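# Snap the folder clip's lever fully shut

## Task

Push the folder clip's lever all the way back down until it lies flat and is caught and kept closed by the small hook; it must stay that way once the robot lets go.

## Robot and tools

Robot: two arms on a table. left_arm has a left hand, right_arm a right hand (mirror images). Calibrated bases in the scene frame: left_arm at (+0.013, +0.341, +0.039) m, right_arm at (-0.053, -0.526, +0.039) m, both almost unrotated. A two-camera stand sits behind the arms.

Scene frame: origin at table-top height, halfway between the nominal bases; +z up, +x out over the table, +y toward left_arm. Positions, orientations (quat_wxyz), velocities and move targets are all reported and counted in this frame. Hand point axes (right hand): +z along straight fingers toward the tips, +x across the palm away from the thumb, +y out of the palm face (palm surface at y = -0.062 m). On the left hand +x points toward the thumb. A rigid mast near the wrist on the palm side can collide with things.

The 48-number row, used by execute_actions and move, every value in [-1, 1]: left_arm dx, dy, dz, rx, ry, rz; then 16 left-hand motor goals; left current_limit; left speed; then the same 24 for right_arm. Both arms always appear, even if one is idle.
- dx..rz are offsets, not poses: counted from that arm's Hand target as it stood when the action or move began, along scene axes. 1.0 = 0.6 m for dx/dy/dz and 180 degrees for rx/ry/rz; rx, ry, rz form one rotation vector, turning about the Hand target position. Within one action or one target list, every row counts from that same start, not from the row before. All six at 0 re-request the current Hand target. Commanded orientation is clipped to 32 degrees from the measured one per step.
- Hand motors are absolute goal angles, not offsets, in order: index_mcp, index_abd, index_pip, index_dip, middle_mcp, middle_abd, middle_pip, middle_dip, ring_mcp, ring_abd, ring_pip, ring_dip, thumb_cmc, thumb_axl, thumb_mcp, thumb_ipl. Each maps linearly between its stops; brackets give degrees at +1, at -1, and the straight value. Fingers: _mcp (-18, +128; +0.75), _abd (-60, +60; 0.00), _pip (-29, +108; +0.58), _dip (-21, +117; +0.70); going toward -1 curls the finger toward the palm. Thumb: cmc (-20, +120; +0.71) brings it from beside to in front of the palm toward -1; axl (-27, +140; +0.68) rotates it about its own line; mcp (-69, +109; +0.23) and ipl (-77, +108; +0.17) bend it. A 0 is a real goal: to leave a hand unchanged, echo its hand_goal, hand_current_limit and hand_speed.
- current_limit: -1 to +1 maps to 0 to 550 mA (floor 11 mA); very low values may not lift a finger. speed: the goal moves at (speed+1)/2 of 8.5 rad/s. Initial values +0.4 and -0.6; the last sent values persist.

Tools:
- execute_actions(actions, cameras): actions is a list of actions; each action is up to 15 rows, one per 1/30 s step, a short list repeating its final row. cameras: names, ["all"], or []; by default images only when actions is empty.
- move(target, speed, blend, stop_force, zero, blocking, cameras): straight-line path of each hand point. target is one row or a list of up to 15 rows, all offsets from the same starting Hand targets. speed in m/s, 0.002 to 3.6, default 0.25 (rotation up to twice that in rad/s); one number or one per target. blend in m rounds corners of a list (0 = stop at each). stop_force in N, 3 to 120, ends an arm's path when its wrist sensor feels that much resistance; unreliable while the hand turns, and omit it when backing off a contact. zero (default true) re-zeros the sensor first. blocking=false returns after 0.5 s and cannot be combined with stop_force. Capped at 10 s. Paths ignore obstacles and the other arm; avoid routes close to an arm's own base.
- wait(seconds 0 to 10, cameras); stop(cameras) brakes a running move.
- zoom_image(camera, region [x0, y0, x1, y1] pixels, at most 504 by 504): cameras cam_high and cam_low (896x504), cam_left_wrist and cam_right_wrist (672x504).
- zero_wrist_force(arm: "left_arm" or "right_arm").
- finished_scene(scene optional, 1): final, irreversible.

Results: end_effector_position (m), end_effector_quat_wxyz, velocities; Hand target (the pose that the next offsets build on; the hand often rests slightly short, so resend the shortfall as an offset); Joint positions, velocities ("within noise" when still) and torques; Wrist force and Wrist torque in the end effector's own axes, plus a line with the strongest reading since last shown; per hand hand_goal, hand_measured, hand_current_ma, hand_state (moving, goal, blocked, overload), hand_current_limit, hand_speed. move adds a "move:" line: done, off_target, moving, held or fault, and limits=paced or limits=held. Also watch for MOTOR HOT, HAND FAULT and fault lines.

Avoid: knocking the folder off the table (fails the task); hard impacts on fixed or heavy objects; arms or hands touching each other. Any part feeling about 150 N, or a wrist joint past 24.6 N m of contact torque (other joints 132 N m), halts that arm for 10 s. The arm is stiff, so aim only slightly past a firm surface and approach slowly. Hand motors at 495 mA or more for 5 s shut down. Motors near 85 °C lock the arm for 30 to 60 s. The clip must remain latched after release.

Each tool is called after "Emit:" in YAML: its name, and indented under it one key for each argument.

## Session

Emit:
execute_actions:
  actions: []

Scene clock: 0.00 s.
left_arm: end_effector_position=(+0.7582, +0.4501, +0.1648) hand_goal=(+0.754, +0.000, +0.576, +0.696, +0.754, +0.000, +0.576, +0.696, +0.754, +0.000, +0.576, +0.696, +0.714, +0.678, +0.226, +0.168) hand_measured=(+0.754, +0.000, +0.576, +0.696, +0.754, +0.000, +0.576, +0.696, +0.754, +0.000, +0.576, +0.696, +0.714, +0.678, +0.226, +0.168) hand_current_ma=(+0, +0, +0, +0, +0, +0, +0, +0, +0, +0, +0, +0, +0, +0, +0, +0) hand_state=(goal, goal, goal, goal, goal, goal, goal, goal, goal, goal, goal, goal, goal, goal, goal, goal) hand_current_limit=0.40 hand_speed=-0.60 end_effector_quat_wxyz=(+0.061, +0.744, -0.620, +0.241) | right_arm: end_effector_position=(+0.1786, -0.7226, +0.2708) hand_goal=(+0.754, +0.000, +0.576, +0.696, +0.754, +0.000, +0.576, +0.696, +0.754, +0.000, +0.576, +0.696, +0.714, +0.678, +0.226, +0.168) hand_measured=(+0.754, +0.000, +0.576, +0.696, +0.754, +0.000, +0.576, +0.696, +0.754, +0.000, +0.576, +0.696, +0.714, +0.678, +0.226, +0.168) hand_current_ma=(+0, +0, +0, +0, +0, +0, +0, +0, +0, +0, +0, +0, +0, +0, +0, +0) hand_state=(goal, goal, goal, goal, goal, goal, goal, goal, goal, goal, goal, goal, goal, goal, goal, goal) hand_current_limit=0.40 hand_speed=-0.60 end_effector_quat_wxyz=(-0.443, +0.678, +0.578, +0.096)
Joint positions: left_arm=[3.631 -2.396 -1.067 -1.164 1.075 -2.873] | right_arm=[-1.27 -1.648 1.86 -0.85 -1.716 -1.026]
Joint velocities: within noise
Joint torques (N m): no reading
Motor temperatures (°C): left_arm=[36 29 30 36 37 39] | right_arm=[28 34 32 33 38 29]
Wrist force (N): no reading
Wrist torque (N m): no reading
Wrist force, peak (N): no reading
Hand target: left_arm +0.7582, +0.4501, +0.1648; +0.061, +0.744, -0.620, +0.241 | right_arm +0.1786, -0.7226, +0.2708; -0.443, +0.678, +0.578, +0.096

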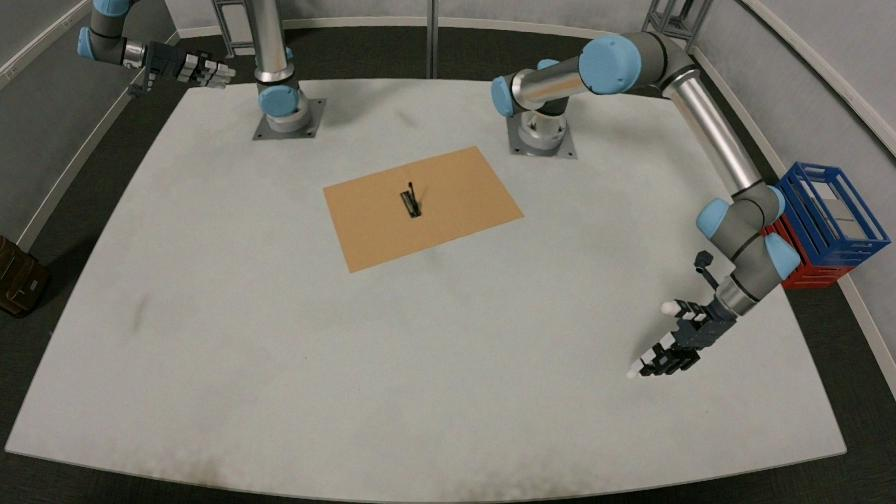

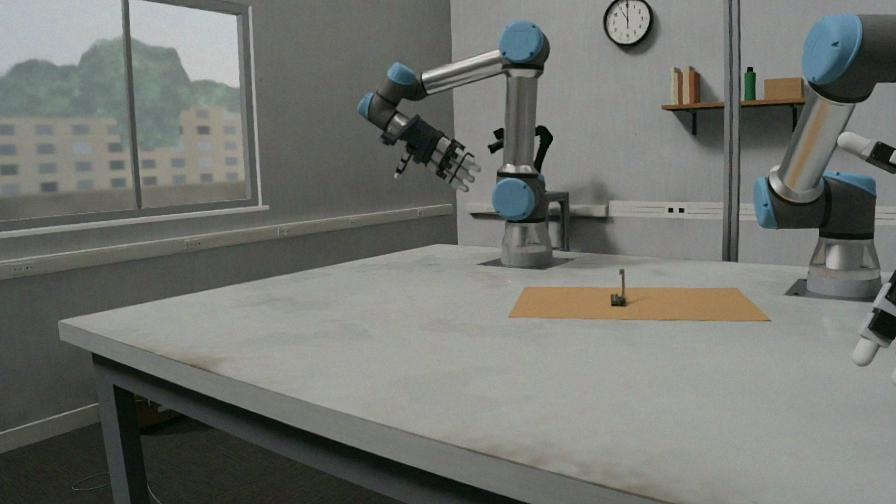

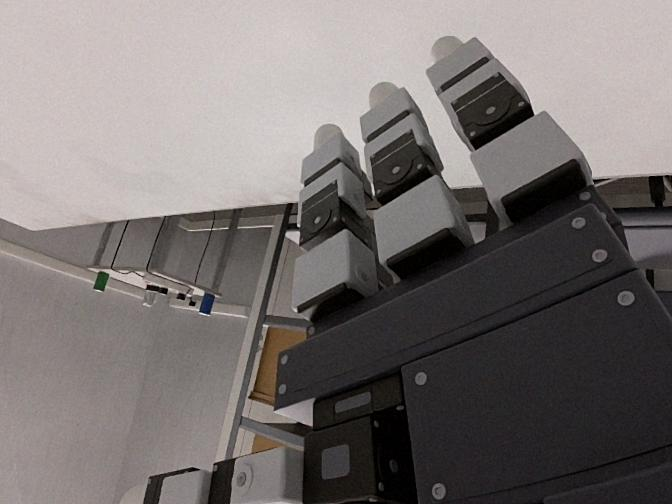

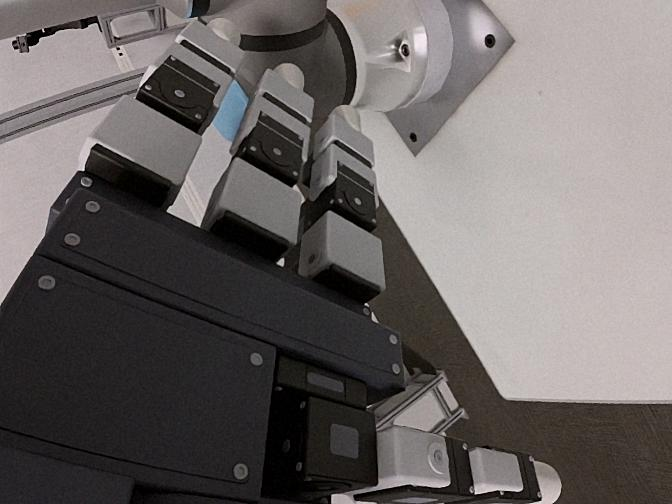

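Emit:
zoom_image:
  camera: "cam_high"
  region: [370, 165, 450, 225]

Emit:
zoom_image:
  camera: "cam_low"
  region: [570, 255, 670, 325]

Emit:
zoom_image:
  camera: "cam_high"
  region: [300, 130, 540, 290]

Scaled by 6.300 from the camera's 896x504 image, which has a finer 1280x720 frame.

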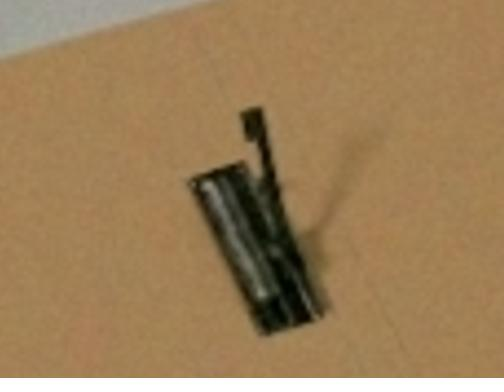

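Scaled by 5.040 from the camera's 896x504 image, which has a finer 1280x720 frame.

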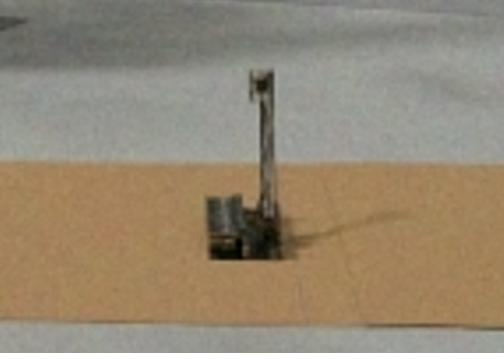

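Scaled by 2.100 from the camera's 896x504 image, which has a finer 1280x720 frame.

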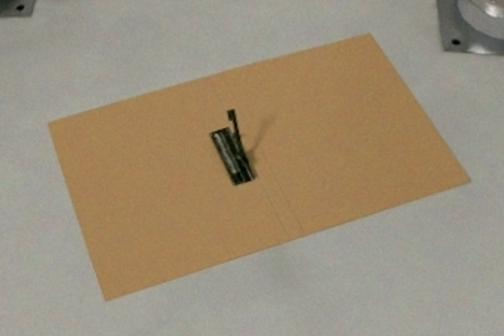

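Emit:
move:
  target:
    - [0,0,0,0,0,0,0.754,0,0.576,0.696,0.754,0,0.576,0.696,0.754,0,0.576,0.696,0.714,0.678,0.226,0.168,0.4,-0.6,0.25,0.3,0.1,0,-0.08,0,0.754,0,0.576,0.696,0.754,0,0.576,0.696,0.754,0,0.576,0.696,0.714,0.678,0.226,0.168,0.4,-0.6]
    - [0,0,0,0,0,0,0.754,0,0.576,0.696,0.754,0,0.576,0.696,0.754,0,0.576,0.696,0.714,0.678,0.226,0.168,0.4,-0.6,0.5,0.84,0.1,0,-0.1667,0,0.754,0,0.576,0.696,0.754,0,0.576,0.696,0.754,0,0.576,0.696,0.714,0.678,0.226,0.168,0.4,-0.6]
  blend: [0.08, 0]
  speed: 0.4
  cameras: ["all"]

Scene clock: 83.73 s.
left_arm: end_effector_position=(+0.7582, +0.4501, +0.1648) hand_goal=(+0.754, +0.000, +0.576, +0.696, +0.754, +0.000, +0.576, +0.696, +0.754, +0.000, +0.576, +0.696, +0.714, +0.678, +0.226, +0.168) hand_measured=(+0.754, +0.000, +0.576, +0.696, +0.754, +0.000, +0.576, +0.696, +0.754, +0.000, +0.576, +0.696, +0.714, +0.678, +0.224, +0.168) hand_current_ma=(-1, +0, +1, +0, -1, +0, +1, +0, -1, +0, +1, +0, +0, -1, -3, +0) hand_state=(goal, goal, goal, goal, goal, goal, goal, goal, goal, goal, goal, goal, goal, goal, goal, goal) hand_current_limit=0.40 hand_speed=-0.60 end_effector_quat_wxyz=(+0.061, +0.744, -0.620, +0.241) | right_arm: end_effector_position=(+0.4786, -0.2187, +0.3308) hand_goal=(+0.754, +0.000, +0.576, +0.696, +0.754, +0.000, +0.576, +0.696, +0.754, +0.000, +0.576, +0.696, +0.714, +0.678, +0.226, +0.168) hand_measured=(+0.752, +0.000, +0.576, +0.696, +0.752, +0.000, +0.576, +0.696, +0.752, +0.000, +0.576, +0.696, +0.712, +0.678, +0.224, +0.168) hand_current_ma=(-10, +1, +2, +0, -9, +2, +2, +0, -10, +2, +2, +0, -6, -2, -5, -1) hand_state=(goal, goal, goal, goal, goal, goal, goal, goal, goal, goal, goal, goal, goal, goal, goal, goal) hand_current_limit=0.40 hand_speed=-0.60 end_effector_quat_wxyz=(-0.278, +0.631, +0.673, +0.268)
Joint positions: left_arm=[3.631 -2.396 -1.067 -1.164 1.075 -2.873] | right_arm=[0.035 -1.6 1.907 -1.874 -0.778 -0.02]
Joint torques (N m): left_arm=[0.05 48.54 21.47 2.4 -0.92 -0.26] | right_arm=[8.36 -12.44 -17.88 -4.77 4.04 0.77]
Wrist force (N): left_arm=[0.2 0.2 0.1] | right_arm=[-0.1 -0.3 -0.5]
Wrist torque (N m): left_arm=[0.03 -0.02 0.01] | right_arm=[-0.15 -0.02 -0.04]
Wrist force, peak (N): left_arm=[-0.5 0.6 0.2] | right_arm=[1.3 1.1 2.0]
Hand target: left_arm +0.7582, +0.4501, +0.1648; +0.061, +0.744, -0.620, +0.241 | right_arm +0.4786, -0.2186, +0.3308; -0.278, +0.631, +0.673, +0.268
Off the commanded pose: left_arm 0.000 m, 0 deg | right_arm 0.000 m, 0 deg.
move: done

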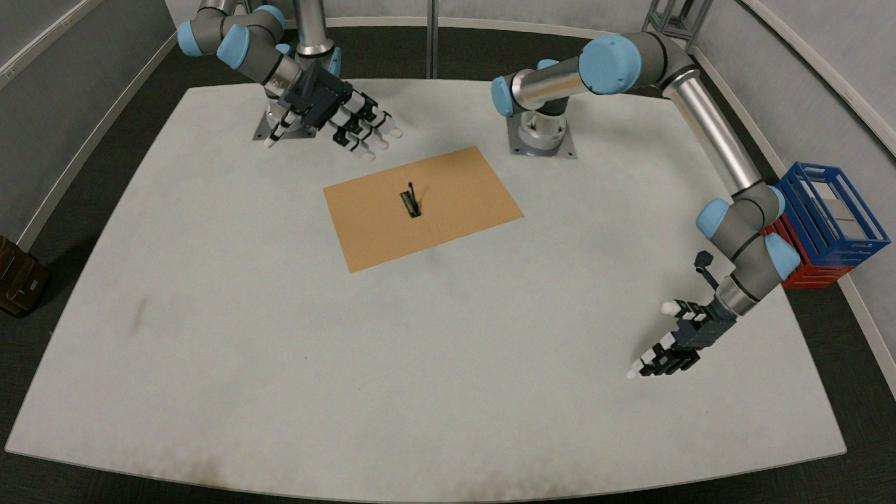

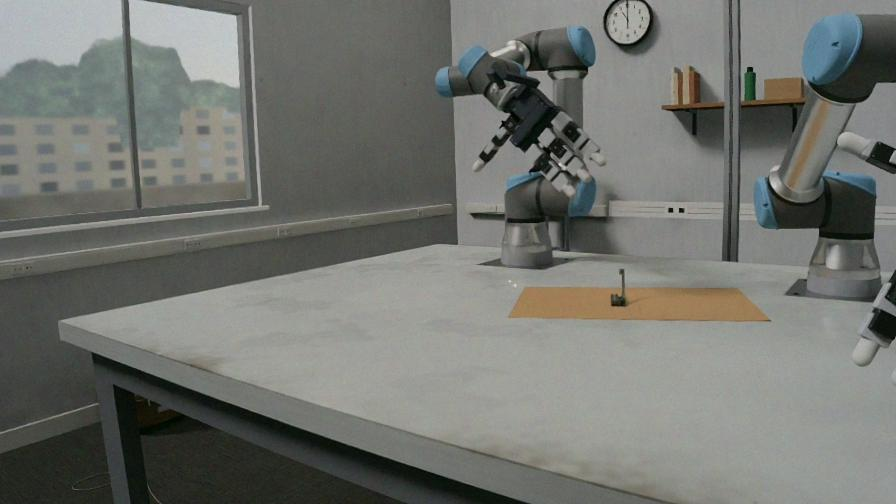

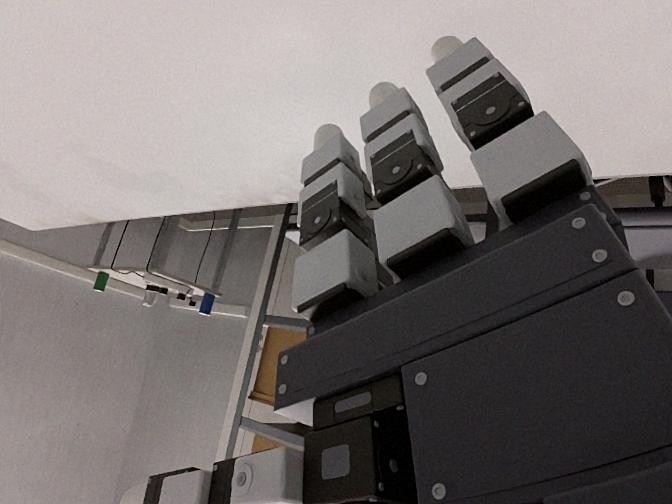

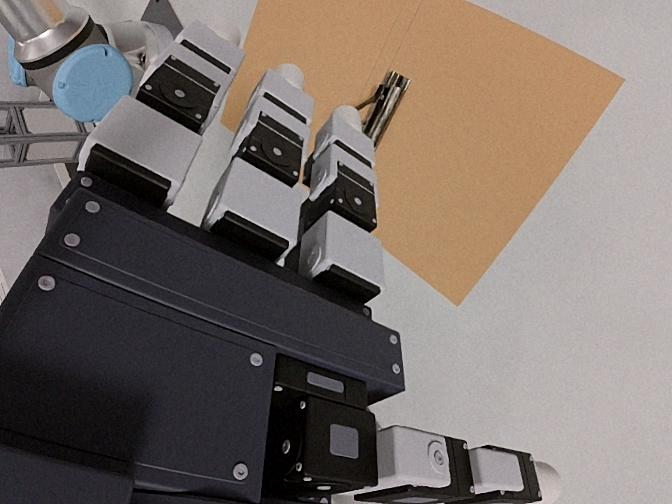

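Emit:
zoom_image:
  camera: "cam_right_wrist"
  region: [340, 50, 440, 150]

Emit:
move:
  target: [0,0,0,0,0,0,0.754,0,0.576,0.696,0.754,0,0.576,0.696,0.754,0,0.576,0.696,0.714,0.678,0.226,0.168,0.4,-0.6,0.08,0.26,-0.08,0,0,0,0.754,0,0.576,0.696,0.754,0,0.576,0.696,0.754,0,0.576,0.696,0.714,0.678,0.226,0.168,0.4,-0.6]
  speed: 0.3
  cameras: ["cam_high","cam_low","cam_right_wrist"]

Scaled by 5.040 from the camera's 672x504 image, which has a finer 960x720 frame.

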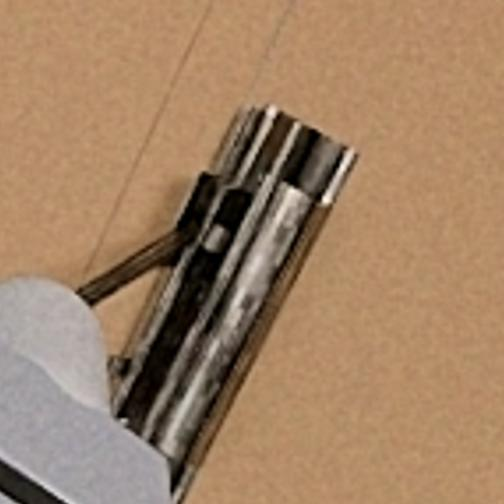

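Scene clock: 88.03 s.
left_arm: end_effector_position=(+0.7582, +0.4501, +0.1648) hand_goal=(+0.754, +0.000, +0.576, +0.696, +0.754, +0.000, +0.576, +0.696, +0.754, +0.000, +0.576, +0.696, +0.714, +0.678, +0.226, +0.168) hand_measured=(+0.754, +0.000, +0.576, +0.696, +0.754, +0.000, +0.576, +0.696, +0.754, +0.000, +0.576, +0.696, +0.714, +0.678, +0.224, +0.168) hand_current_ma=(-1, +0, +1, +0, -1, +0, +1, +0, -1, +0, +1, +0, +0, -1, -3, +0) hand_state=(goal, goal, goal, goal, goal, goal, goal, goal, goal, goal, goal, goal, goal, goal, goal, goal) hand_current_limit=0.40 hand_speed=-0.60 end_effector_quat_wxyz=(+0.061, +0.744, -0.620, +0.241) | right_arm: end_effector_position=(+0.5265, -0.0626, +0.2828) hand_goal=(+0.754, +0.000, +0.576, +0.696, +0.754, +0.000, +0.576, +0.696, +0.754, +0.000, +0.576, +0.696, +0.714, +0.678, +0.226, +0.168) hand_measured=(+0.752, +0.000, +0.576, +0.696, +0.752, +0.000, +0.576, +0.696, +0.752, +0.000, +0.576, +0.696, +0.712, +0.678, +0.224, +0.168) hand_current_ma=(-9, +1, +2, +0, -8, +2, +2, +0, -9, +2, +2, +0, -6, -2, -6, -1) hand_state=(goal, goal, goal, goal, goal, goal, goal, goal, goal, goal, goal, goal, goal, goal, goal, goal) hand_current_limit=0.40 hand_speed=-0.60 end_effector_quat_wxyz=(-0.278, +0.631, +0.673, +0.268)
Joint positions: left_arm=[3.631 -2.396 -1.067 -1.164 1.075 -2.873] | right_arm=[0.314 -1.265 1.724 -2.3 -0.815 0.369]
Joint torques (N m): left_arm=[-0.61 50.29 21.98 2.56 -0.95 0.02] | right_arm=[-2.58 -25.39 -24.3 -3.62 3.86 0.25]
Wrist force (N): left_arm=[-0.1 0.3 -0.2] | right_arm=[0.2 -0.3 0.0]
Wrist torque (N m): left_arm=[0.05 0.01 -0.01] | right_arm=[-0.16 -0.06 -0.06]
Wrist force, peak (N): left_arm=[-0.5 0.3 -0.1] | right_arm=[1.1 0.6 2.3]
Hand target: left_arm +0.7582, +0.4501, +0.1648; +0.061, +0.744, -0.620, +0.241 | right_arm +0.5266, -0.0626, +0.2828; -0.278, +0.631, +0.673, +0.268
Off the commanded pose: left_arm 0.000 m, 0 deg | right_arm 0.000 m, 0 deg.
move: done
Images, in order (width x height): cam_high 896x504, cam_low 896x504, cam_right_wrist 672x504.

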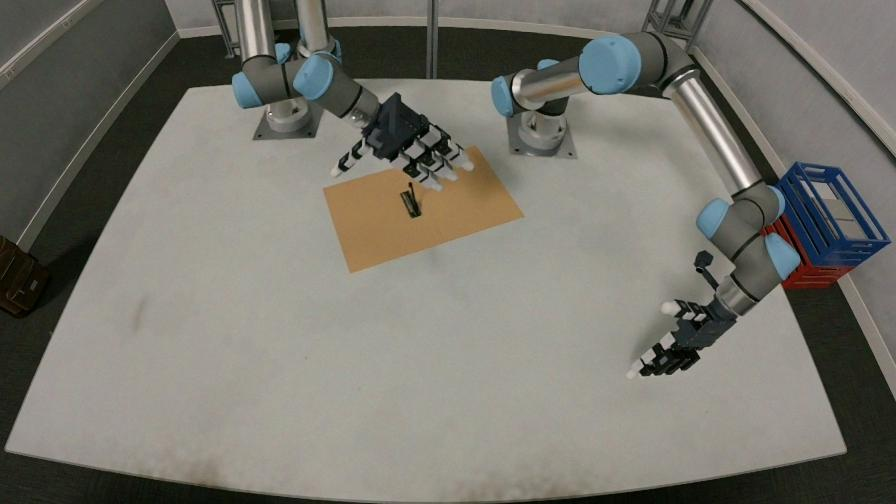

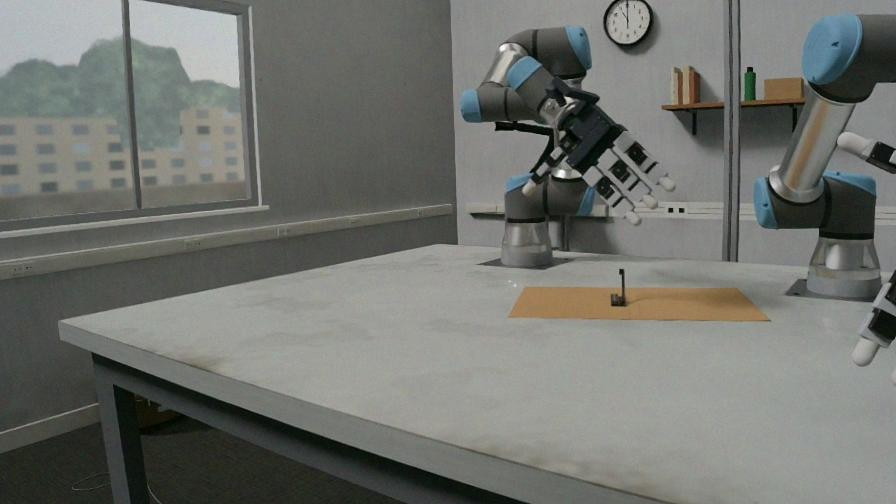

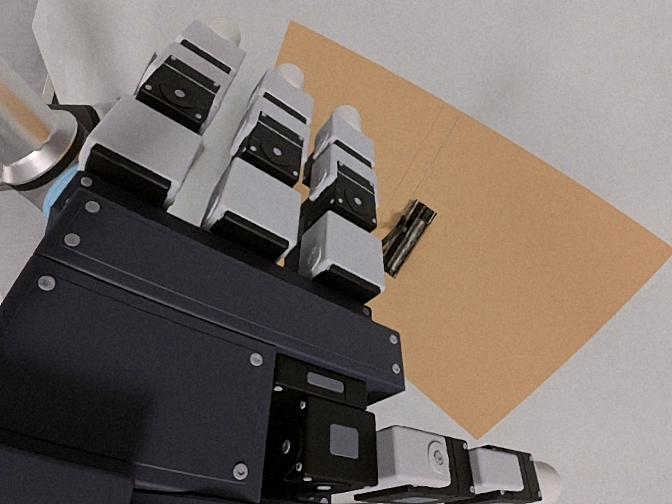

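Emit:
move:
  target: [0,0,0,0,0,0,0.754,0,0.576,0.696,0.754,0,0.576,0.696,0.754,0,0.576,0.696,0.714,0.678,0.226,0.168,0.4,-0.6,-0.136,0.028,-0.146,0,0,0,0.754,0,0.576,0.696,0.754,0,0.576,0.696,0.754,0,0.576,0.696,0.714,0.678,0.226,0.168,0.4,-0.6]
  speed: 0.3
  cameras: ["cam_high","cam_low","cam_right_wrist"]

Scene clock: 148.83 s.
left_arm: end_effector_position=(+0.7582, +0.4501, +0.1648) hand_goal=(+0.754, +0.000, +0.576, +0.696, +0.754, +0.000, +0.576, +0.696, +0.754, +0.000, +0.576, +0.696, +0.714, +0.678, +0.226, +0.168) hand_measured=(+0.754, +0.000, +0.576, +0.696, +0.754, +0.000, +0.576, +0.696, +0.754, +0.000, +0.576, +0.696, +0.714, +0.678, +0.224, +0.168) hand_current_ma=(-1, +0, +1, +0, -1, +0, +1, +0, -1, +0, +1, +0, +0, -1, -3, +0) hand_state=(goal, goal, goal, goal, goal, goal, goal, goal, goal, goal, goal, goal, goal, goal, goal, goal) hand_current_limit=0.40 hand_speed=-0.60 end_effector_quat_wxyz=(+0.061, +0.744, -0.620, +0.241) | right_arm: end_effector_position=(+0.4450, -0.0457, +0.1951) hand_goal=(+0.754, +0.000, +0.576, +0.696, +0.754, +0.000, +0.576, +0.696, +0.754, +0.000, +0.576, +0.696, +0.714, +0.678, +0.226, +0.168) hand_measured=(+0.752, +0.000, +0.576, +0.696, +0.752, +0.000, +0.576, +0.696, +0.752, +0.000, +0.576, +0.696, +0.712, +0.678, +0.224, +0.168) hand_current_ma=(-7, +1, +2, +0, -6, +2, +2, +0, -7, +2, +2, +0, -4, -2, -6, -1) hand_state=(goal, goal, goal, goal, goal, goal, goal, goal, goal, goal, goal, goal, goal, goal, goal, goal) hand_current_limit=0.40 hand_speed=-0.60 end_effector_quat_wxyz=(-0.278, +0.631, +0.673, +0.268)
Joint positions: left_arm=[3.631 -2.396 -1.067 -1.164 1.075 -2.873] | right_arm=[0.397 -1.249 1.995 -2.659 -0.84 0.476]
Joint torques (N m): left_arm=[-0.3 50.49 20.72 2.34 -0.8 0.2] | right_arm=[-12.41 -42.67 -9.15 -4.33 3.88 -0.94]
Wrist force (N): left_arm=[-0.1 0.1 -0.1] | right_arm=[-0.2 0.0 0.0]
Wrist torque (N m): left_arm=[0.02 0.02 -0.01] | right_arm=[-0.15 -0.04 -0.08]
Wrist force, peak (N): left_arm=[-0.5 0.5 -0.2] | right_arm=[-0.9 -2.0 1.6]
Hand target: left_arm +0.7582, +0.4501, +0.1648; +0.061, +0.744, -0.620, +0.241 | right_arm +0.4450, -0.0458, +0.1952; -0.278, +0.631, +0.673, +0.268
Off the commanded pose: left_arm 0.000 m, 0 deg | right_arm 0.000 m, 0 deg.
move: done
Images, in order (width x height): cam_high 896x504, cam_low 896x504, cam_right_wrist 672x504.

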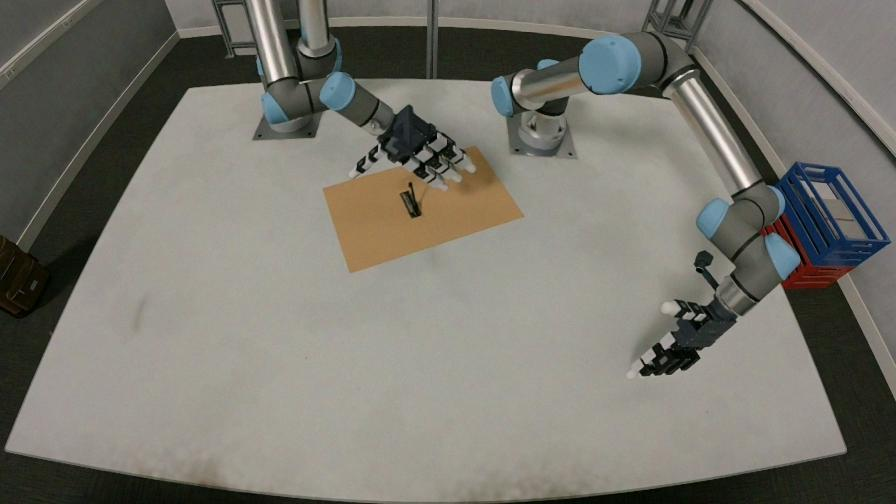

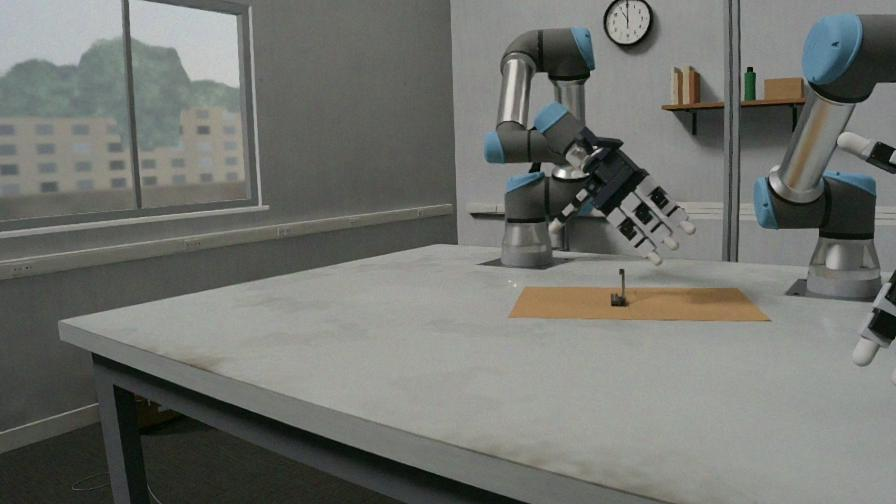

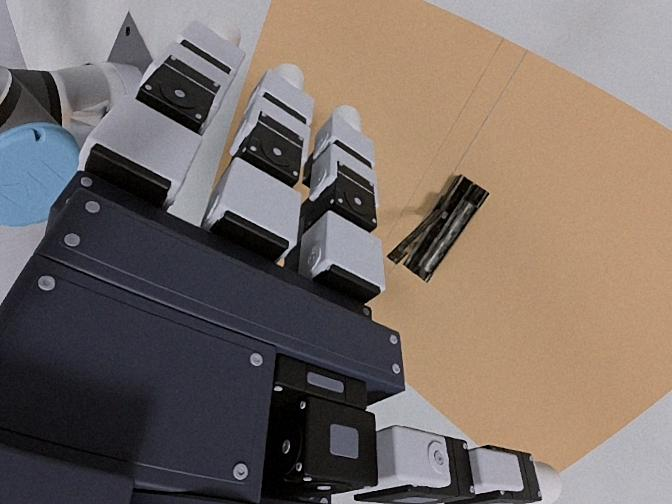

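Emit:
zoom_image:
  camera: "cam_right_wrist"
  region: [375, 160, 505, 290]

Emit:
zoom_image:
  camera: "cam_low"
  region: [595, 260, 645, 310]

Emit:
zoom_image:
  camera: "cam_high"
  region: [390, 175, 435, 225]

Scaled by 3.877 from the camera's 672x504 image, which has a finer 960x720 frame.

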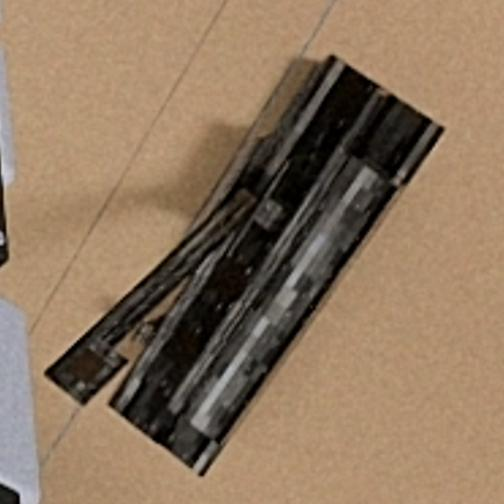

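Scaled by 10.080 from the camera's 896x504 image, which has a finer 1280x720 frame.

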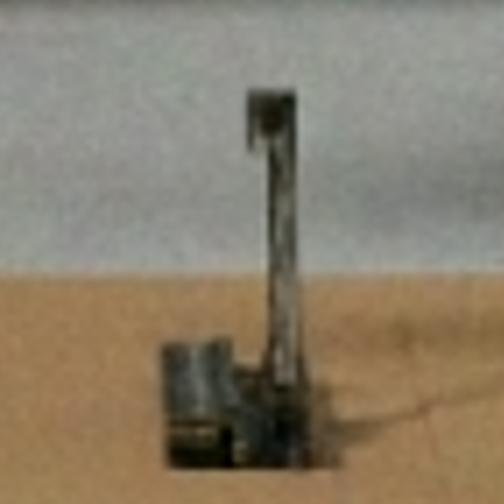

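Scaled by 10.080 from the camera's 896x504 image, which has a finer 1280x720 frame.

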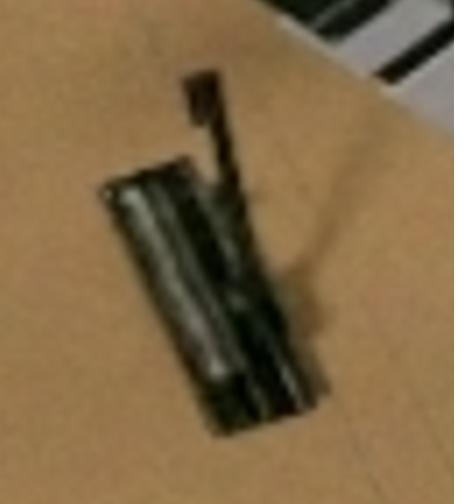

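Emit:
move:
  target: [0,0,0,0,0,0,0.754,0,0.576,0.696,0.754,0,0.576,0.696,0.754,0,0.576,0.696,0.714,0.678,0.226,0.168,0.4,-0.6,0.092,-0.008,0.025,-0.253,0,0,0.754,0,0.576,0.696,0.95,0,0.95,0.95,0.95,0,0.95,0.95,0.714,0.678,0.226,0.168,0.4,-0.6]
  speed: 0.3
  cameras: ["cam_high","cam_low","cam_right_wrist"]

Scene clock: 212.53 s.
left_arm: end_effector_position=(+0.7582, +0.4501, +0.1648) hand_goal=(+0.754, +0.000, +0.576, +0.696, +0.754, +0.000, +0.576, +0.696, +0.754, +0.000, +0.576, +0.696, +0.714, +0.678, +0.226, +0.168) hand_measured=(+0.754, +0.000, +0.576, +0.696, +0.754, +0.000, +0.576, +0.696, +0.754, +0.000, +0.576, +0.696, +0.714, +0.678, +0.224, +0.168) hand_current_ma=(-1, +0, +1, +0, -1, +0, +1, +0, -1, +0, +1, +0, +0, -1, -3, +0) hand_state=(goal, goal, goal, goal, goal, goal, goal, goal, goal, goal, goal, goal, goal, goal, goal, goal) hand_current_limit=0.40 hand_speed=-0.60 end_effector_quat_wxyz=(+0.061, +0.744, -0.620, +0.241) | right_arm: end_effector_position=(+0.5001, -0.0504, +0.2101) hand_goal=(+0.754, +0.000, +0.576, +0.696, +0.950, +0.000, +0.950, +0.950, +0.950, +0.000, +0.950, +0.950, +0.714, +0.678, +0.226, +0.168) hand_measured=(+0.752, +0.000, +0.576, +0.696, +0.944, +0.000, +0.944, +0.948, +0.942, +0.000, +0.944, +0.946, +0.712, +0.678, +0.224, +0.168) hand_current_ma=(-6, +1, +2, +0, -26, +2, -19, -9, -28, +2, -21, -11, -4, -2, -8, -1) hand_state=(goal, goal, goal, goal, goal, goal, goal, goal, goal, goal, goal, goal, goal, goal, goal, goal) hand_current_limit=0.40 hand_speed=-0.60 end_effector_quat_wxyz=(-0.012, +0.689, +0.725, -0.013)
Joint positions: left_arm=[3.631 -2.396 -1.067 -1.164 1.075 -2.873] | right_arm=[0.597 -1.072 1.407 -1.874 -1.552 0.558]
Joint torques (N m): left_arm=[-1.22 50.79 21.59 2.56 -0.94 -0.01] | right_arm=[-12.89 -49.43 -25.1 -1.28 -0.99 -1.41]
Wrist force (N): left_arm=[0.2 0.1 0.0] | right_arm=[0.6 -0.2 0.3]
Wrist torque (N m): left_arm=[0.03 -0.02 0.01] | right_arm=[-0.18 -0.22 0.01]
Wrist force, peak (N): left_arm=[-0.5 0.2 0.3] | right_arm=[1.0 -0.1 0.4]
Hand target: left_arm +0.7582, +0.4501, +0.1648; +0.061, +0.744, -0.620, +0.241 | right_arm +0.5002, -0.0506, +0.2102; -0.012, +0.689, +0.725, -0.013
Off the commanded pose: left_arm 0.000 m, 0 deg | right_arm 0.000 m, 0 deg.
move: done
Images, in order (width x height): cam_high 896x504, cam_low 896x504, cam_right_wrist 672x504.

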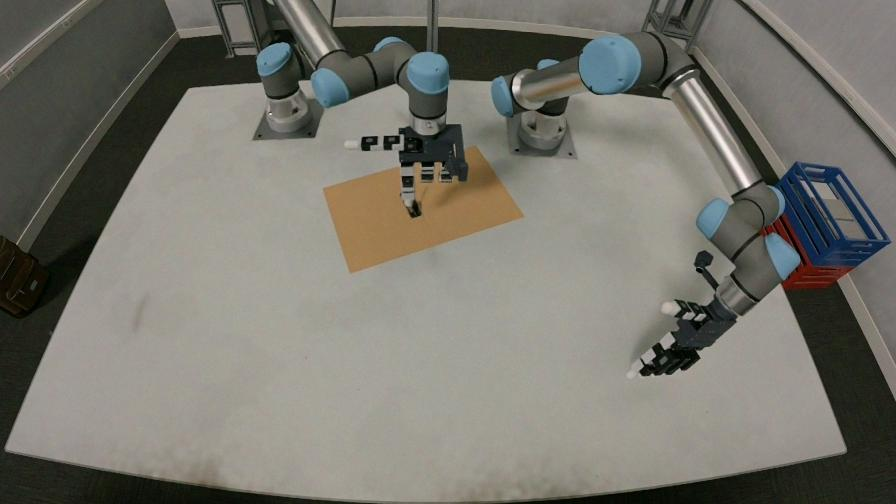

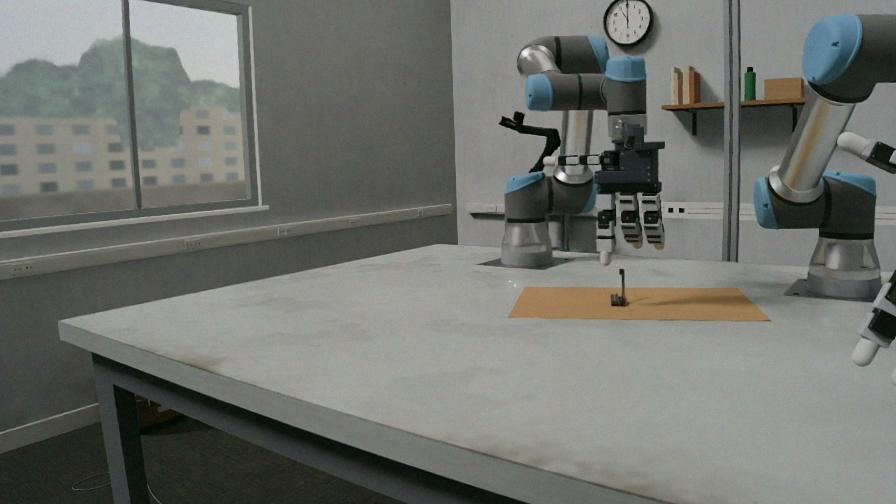

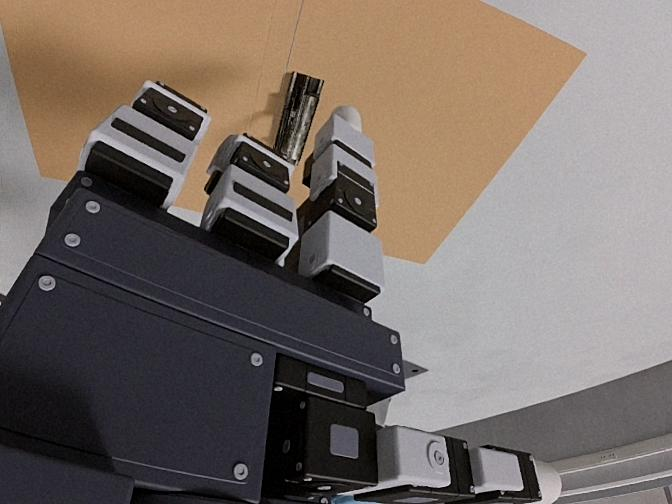

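Emit:
zoom_image:
  camera: "cam_right_wrist"
  region: [250, 50, 370, 180]

Emit:
zoom_image:
  camera: "cam_low"
  region: [580, 240, 680, 315]

Emit:
zoom_image:
  camera: "cam_high"
  region: [380, 150, 460, 230]

Scaled by 3.877 from the camera's 672x504 image, which has a finer 960x720 frame.

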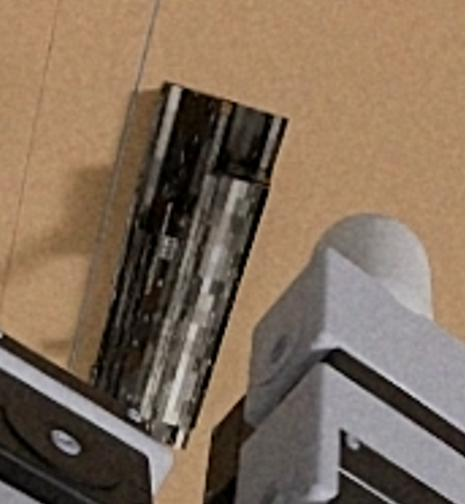

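Scaled by 5.040 from the camera's 896x504 image, which has a finer 1280x720 frame.

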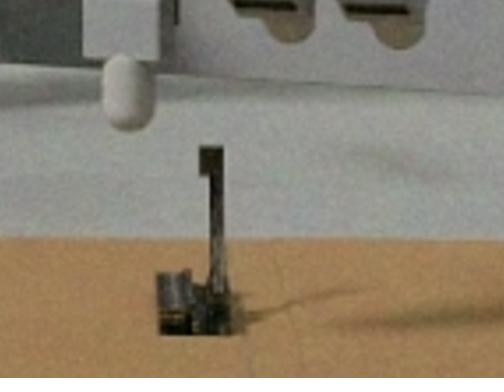

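Scaled by 6.300 from the camera's 896x504 image, which has a finer 1280x720 frame.

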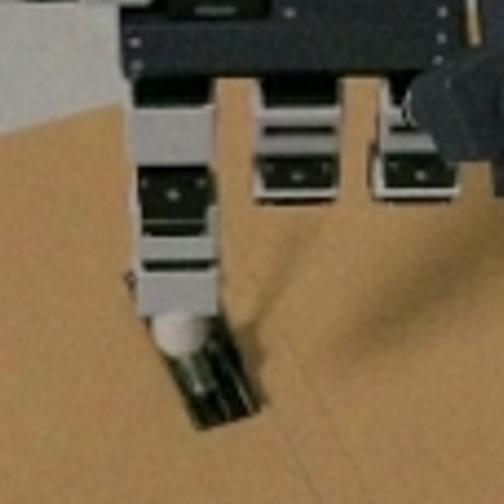

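Emit:
move:
  target: [0,0,0,0,0,0,0.754,0,0.576,0.696,0.754,0,0.576,0.696,0.754,0,0.576,0.696,0.714,0.678,0.226,0.168,0.4,-0.6,0,0.05,-0.075,0,0,0,0.754,0,0.576,0.696,0.95,0,0.95,0.95,0.95,0,0.95,0.95,0.714,0.678,0.226,0.168,0.4,-0.6]
  speed: 0.2
  cameras: ["cam_high","cam_low","cam_right_wrist"]

Emit:
zoom_image:
  camera: "cam_right_wrist"
  region: [250, 50, 400, 200]

Emit:
zoom_image:
  camera: "cam_low"
  region: [590, 250, 670, 310]

Emit:
zoom_image:
  camera: "cam_high"
  region: [380, 160, 460, 230]

Scene clock: 240.60 s.
left_arm: end_effector_position=(+0.7582, +0.4501, +0.1648) hand_goal=(+0.754, +0.000, +0.576, +0.696, +0.754, +0.000, +0.576, +0.696, +0.754, +0.000, +0.576, +0.696, +0.714, +0.678, +0.226, +0.168) hand_measured=(+0.754, +0.000, +0.576, +0.696, +0.754, +0.000, +0.576, +0.696, +0.754, +0.000, +0.576, +0.696, +0.714, +0.678, +0.224, +0.168) hand_current_ma=(-1, +0, +1, +0, -1, +0, +1, +0, -1, +0, +1, +0, +0, -1, -3, +0) hand_state=(goal, goal, goal, goal, goal, goal, goal, goal, goal, goal, goal, goal, goal, goal, goal, goal) hand_current_limit=0.40 hand_speed=-0.60 end_effector_quat_wxyz=(+0.061, +0.744, -0.620, +0.241) | right_arm: end_effector_position=(+0.5001, -0.0204, +0.1653) hand_goal=(+0.754, +0.000, +0.576, +0.696, +0.950, +0.000, +0.950, +0.950, +0.950, +0.000, +0.950, +0.950, +0.714, +0.678, +0.226, +0.168) hand_measured=(+0.752, +0.000, +0.576, +0.696, +0.944, +0.000, +0.944, +0.948, +0.942, +0.000, +0.944, +0.946, +0.712, +0.678, +0.224, +0.168) hand_current_ma=(-6, +1, +2, +0, -26, +2, -19, -9, -28, +2, -21, -11, -4, -2, -9, -1) hand_state=(goal, goal, goal, goal, goal, goal, goal, goal, goal, goal, goal, goal, goal, goal, goal, goal) hand_current_limit=0.40 hand_speed=-0.60 end_effector_quat_wxyz=(-0.012, +0.689, +0.725, -0.013)
Joint positions: left_arm=[3.631 -2.396 -1.067 -1.164 1.075 -2.873] | right_arm=[0.632 -0.984 1.388 -1.945 -1.551 0.594]
Joint torques (N m): left_arm=[-1.6 51.06 21.67 2.78 -0.6 0.13] | right_arm=[-12.43 -56.1 -12.73 -0.11 1.62 -1.52]
Wrist force (N): left_arm=[0.0 0.1 0.0] | right_arm=[0.5 -0.4 0.2]
Wrist torque (N m): left_arm=[0.02 0.00 -0.01] | right_arm=[-0.24 -0.20 -0.05]
Wrist force, peak (N): left_arm=[-0.5 0.6 -0.1] | right_arm=[1.4 -0.5 1.4]
Hand target: left_arm +0.7582, +0.4501, +0.1648; +0.061, +0.744, -0.620, +0.241 | right_arm +0.5002, -0.0206, +0.1652; -0.012, +0.689, +0.725, -0.013
Off the commanded pose: left_arm 0.000 m, 0 deg | right_arm 0.000 m, 0 deg.
move: done
Images, in order (width x height): cam_high 896x504, cam_low 896x504, cam_right_wrist 672x504.

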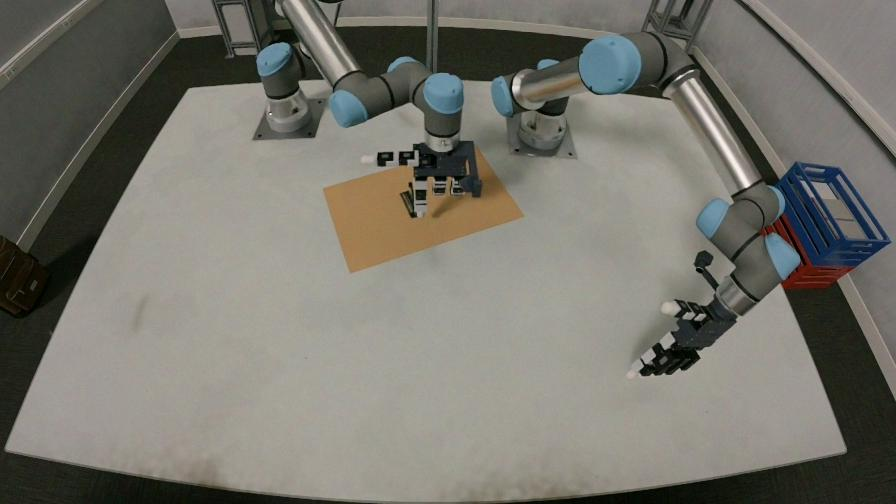

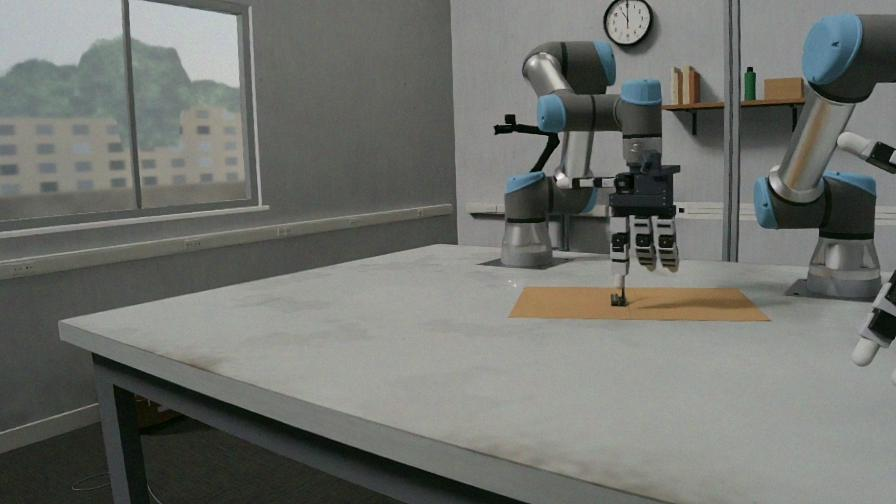

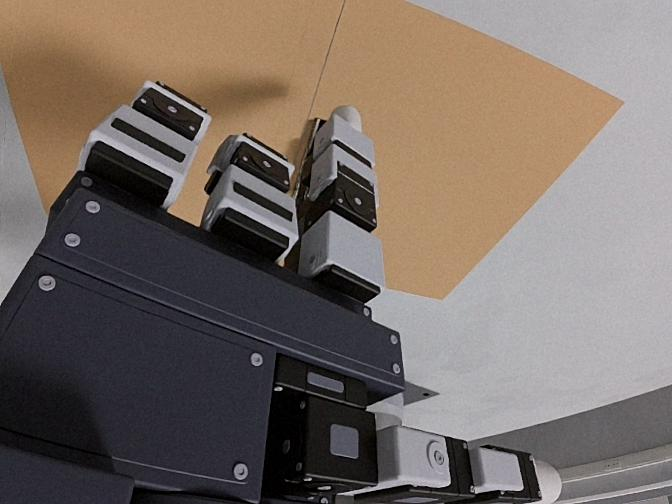

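Scaled by 3.360 from the camera's 672x504 image, which has a finer 960x720 frame.

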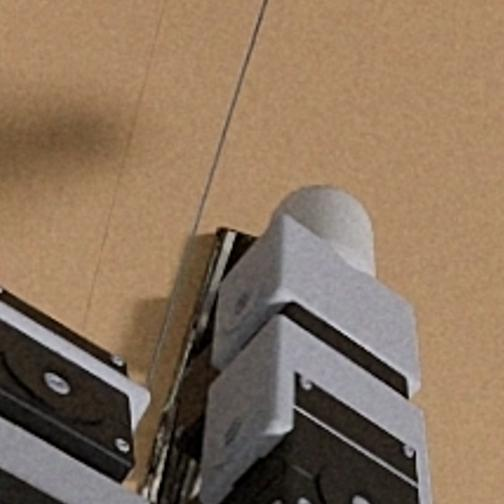

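Scaled by 6.300 from the camera's 896x504 image, which has a finer 1280x720 frame.

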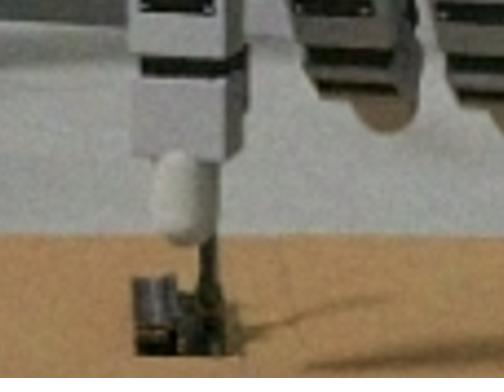

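Scaled by 6.300 from the camera's 896x504 image, which has a finer 1280x720 frame.

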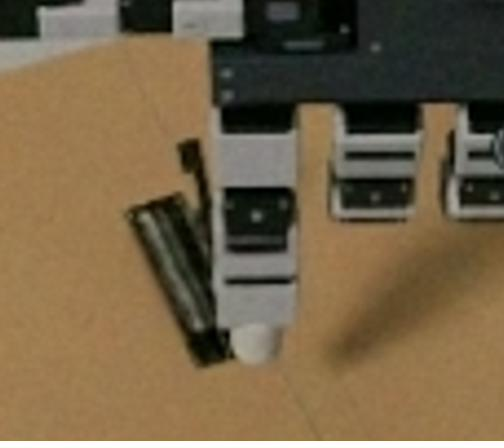

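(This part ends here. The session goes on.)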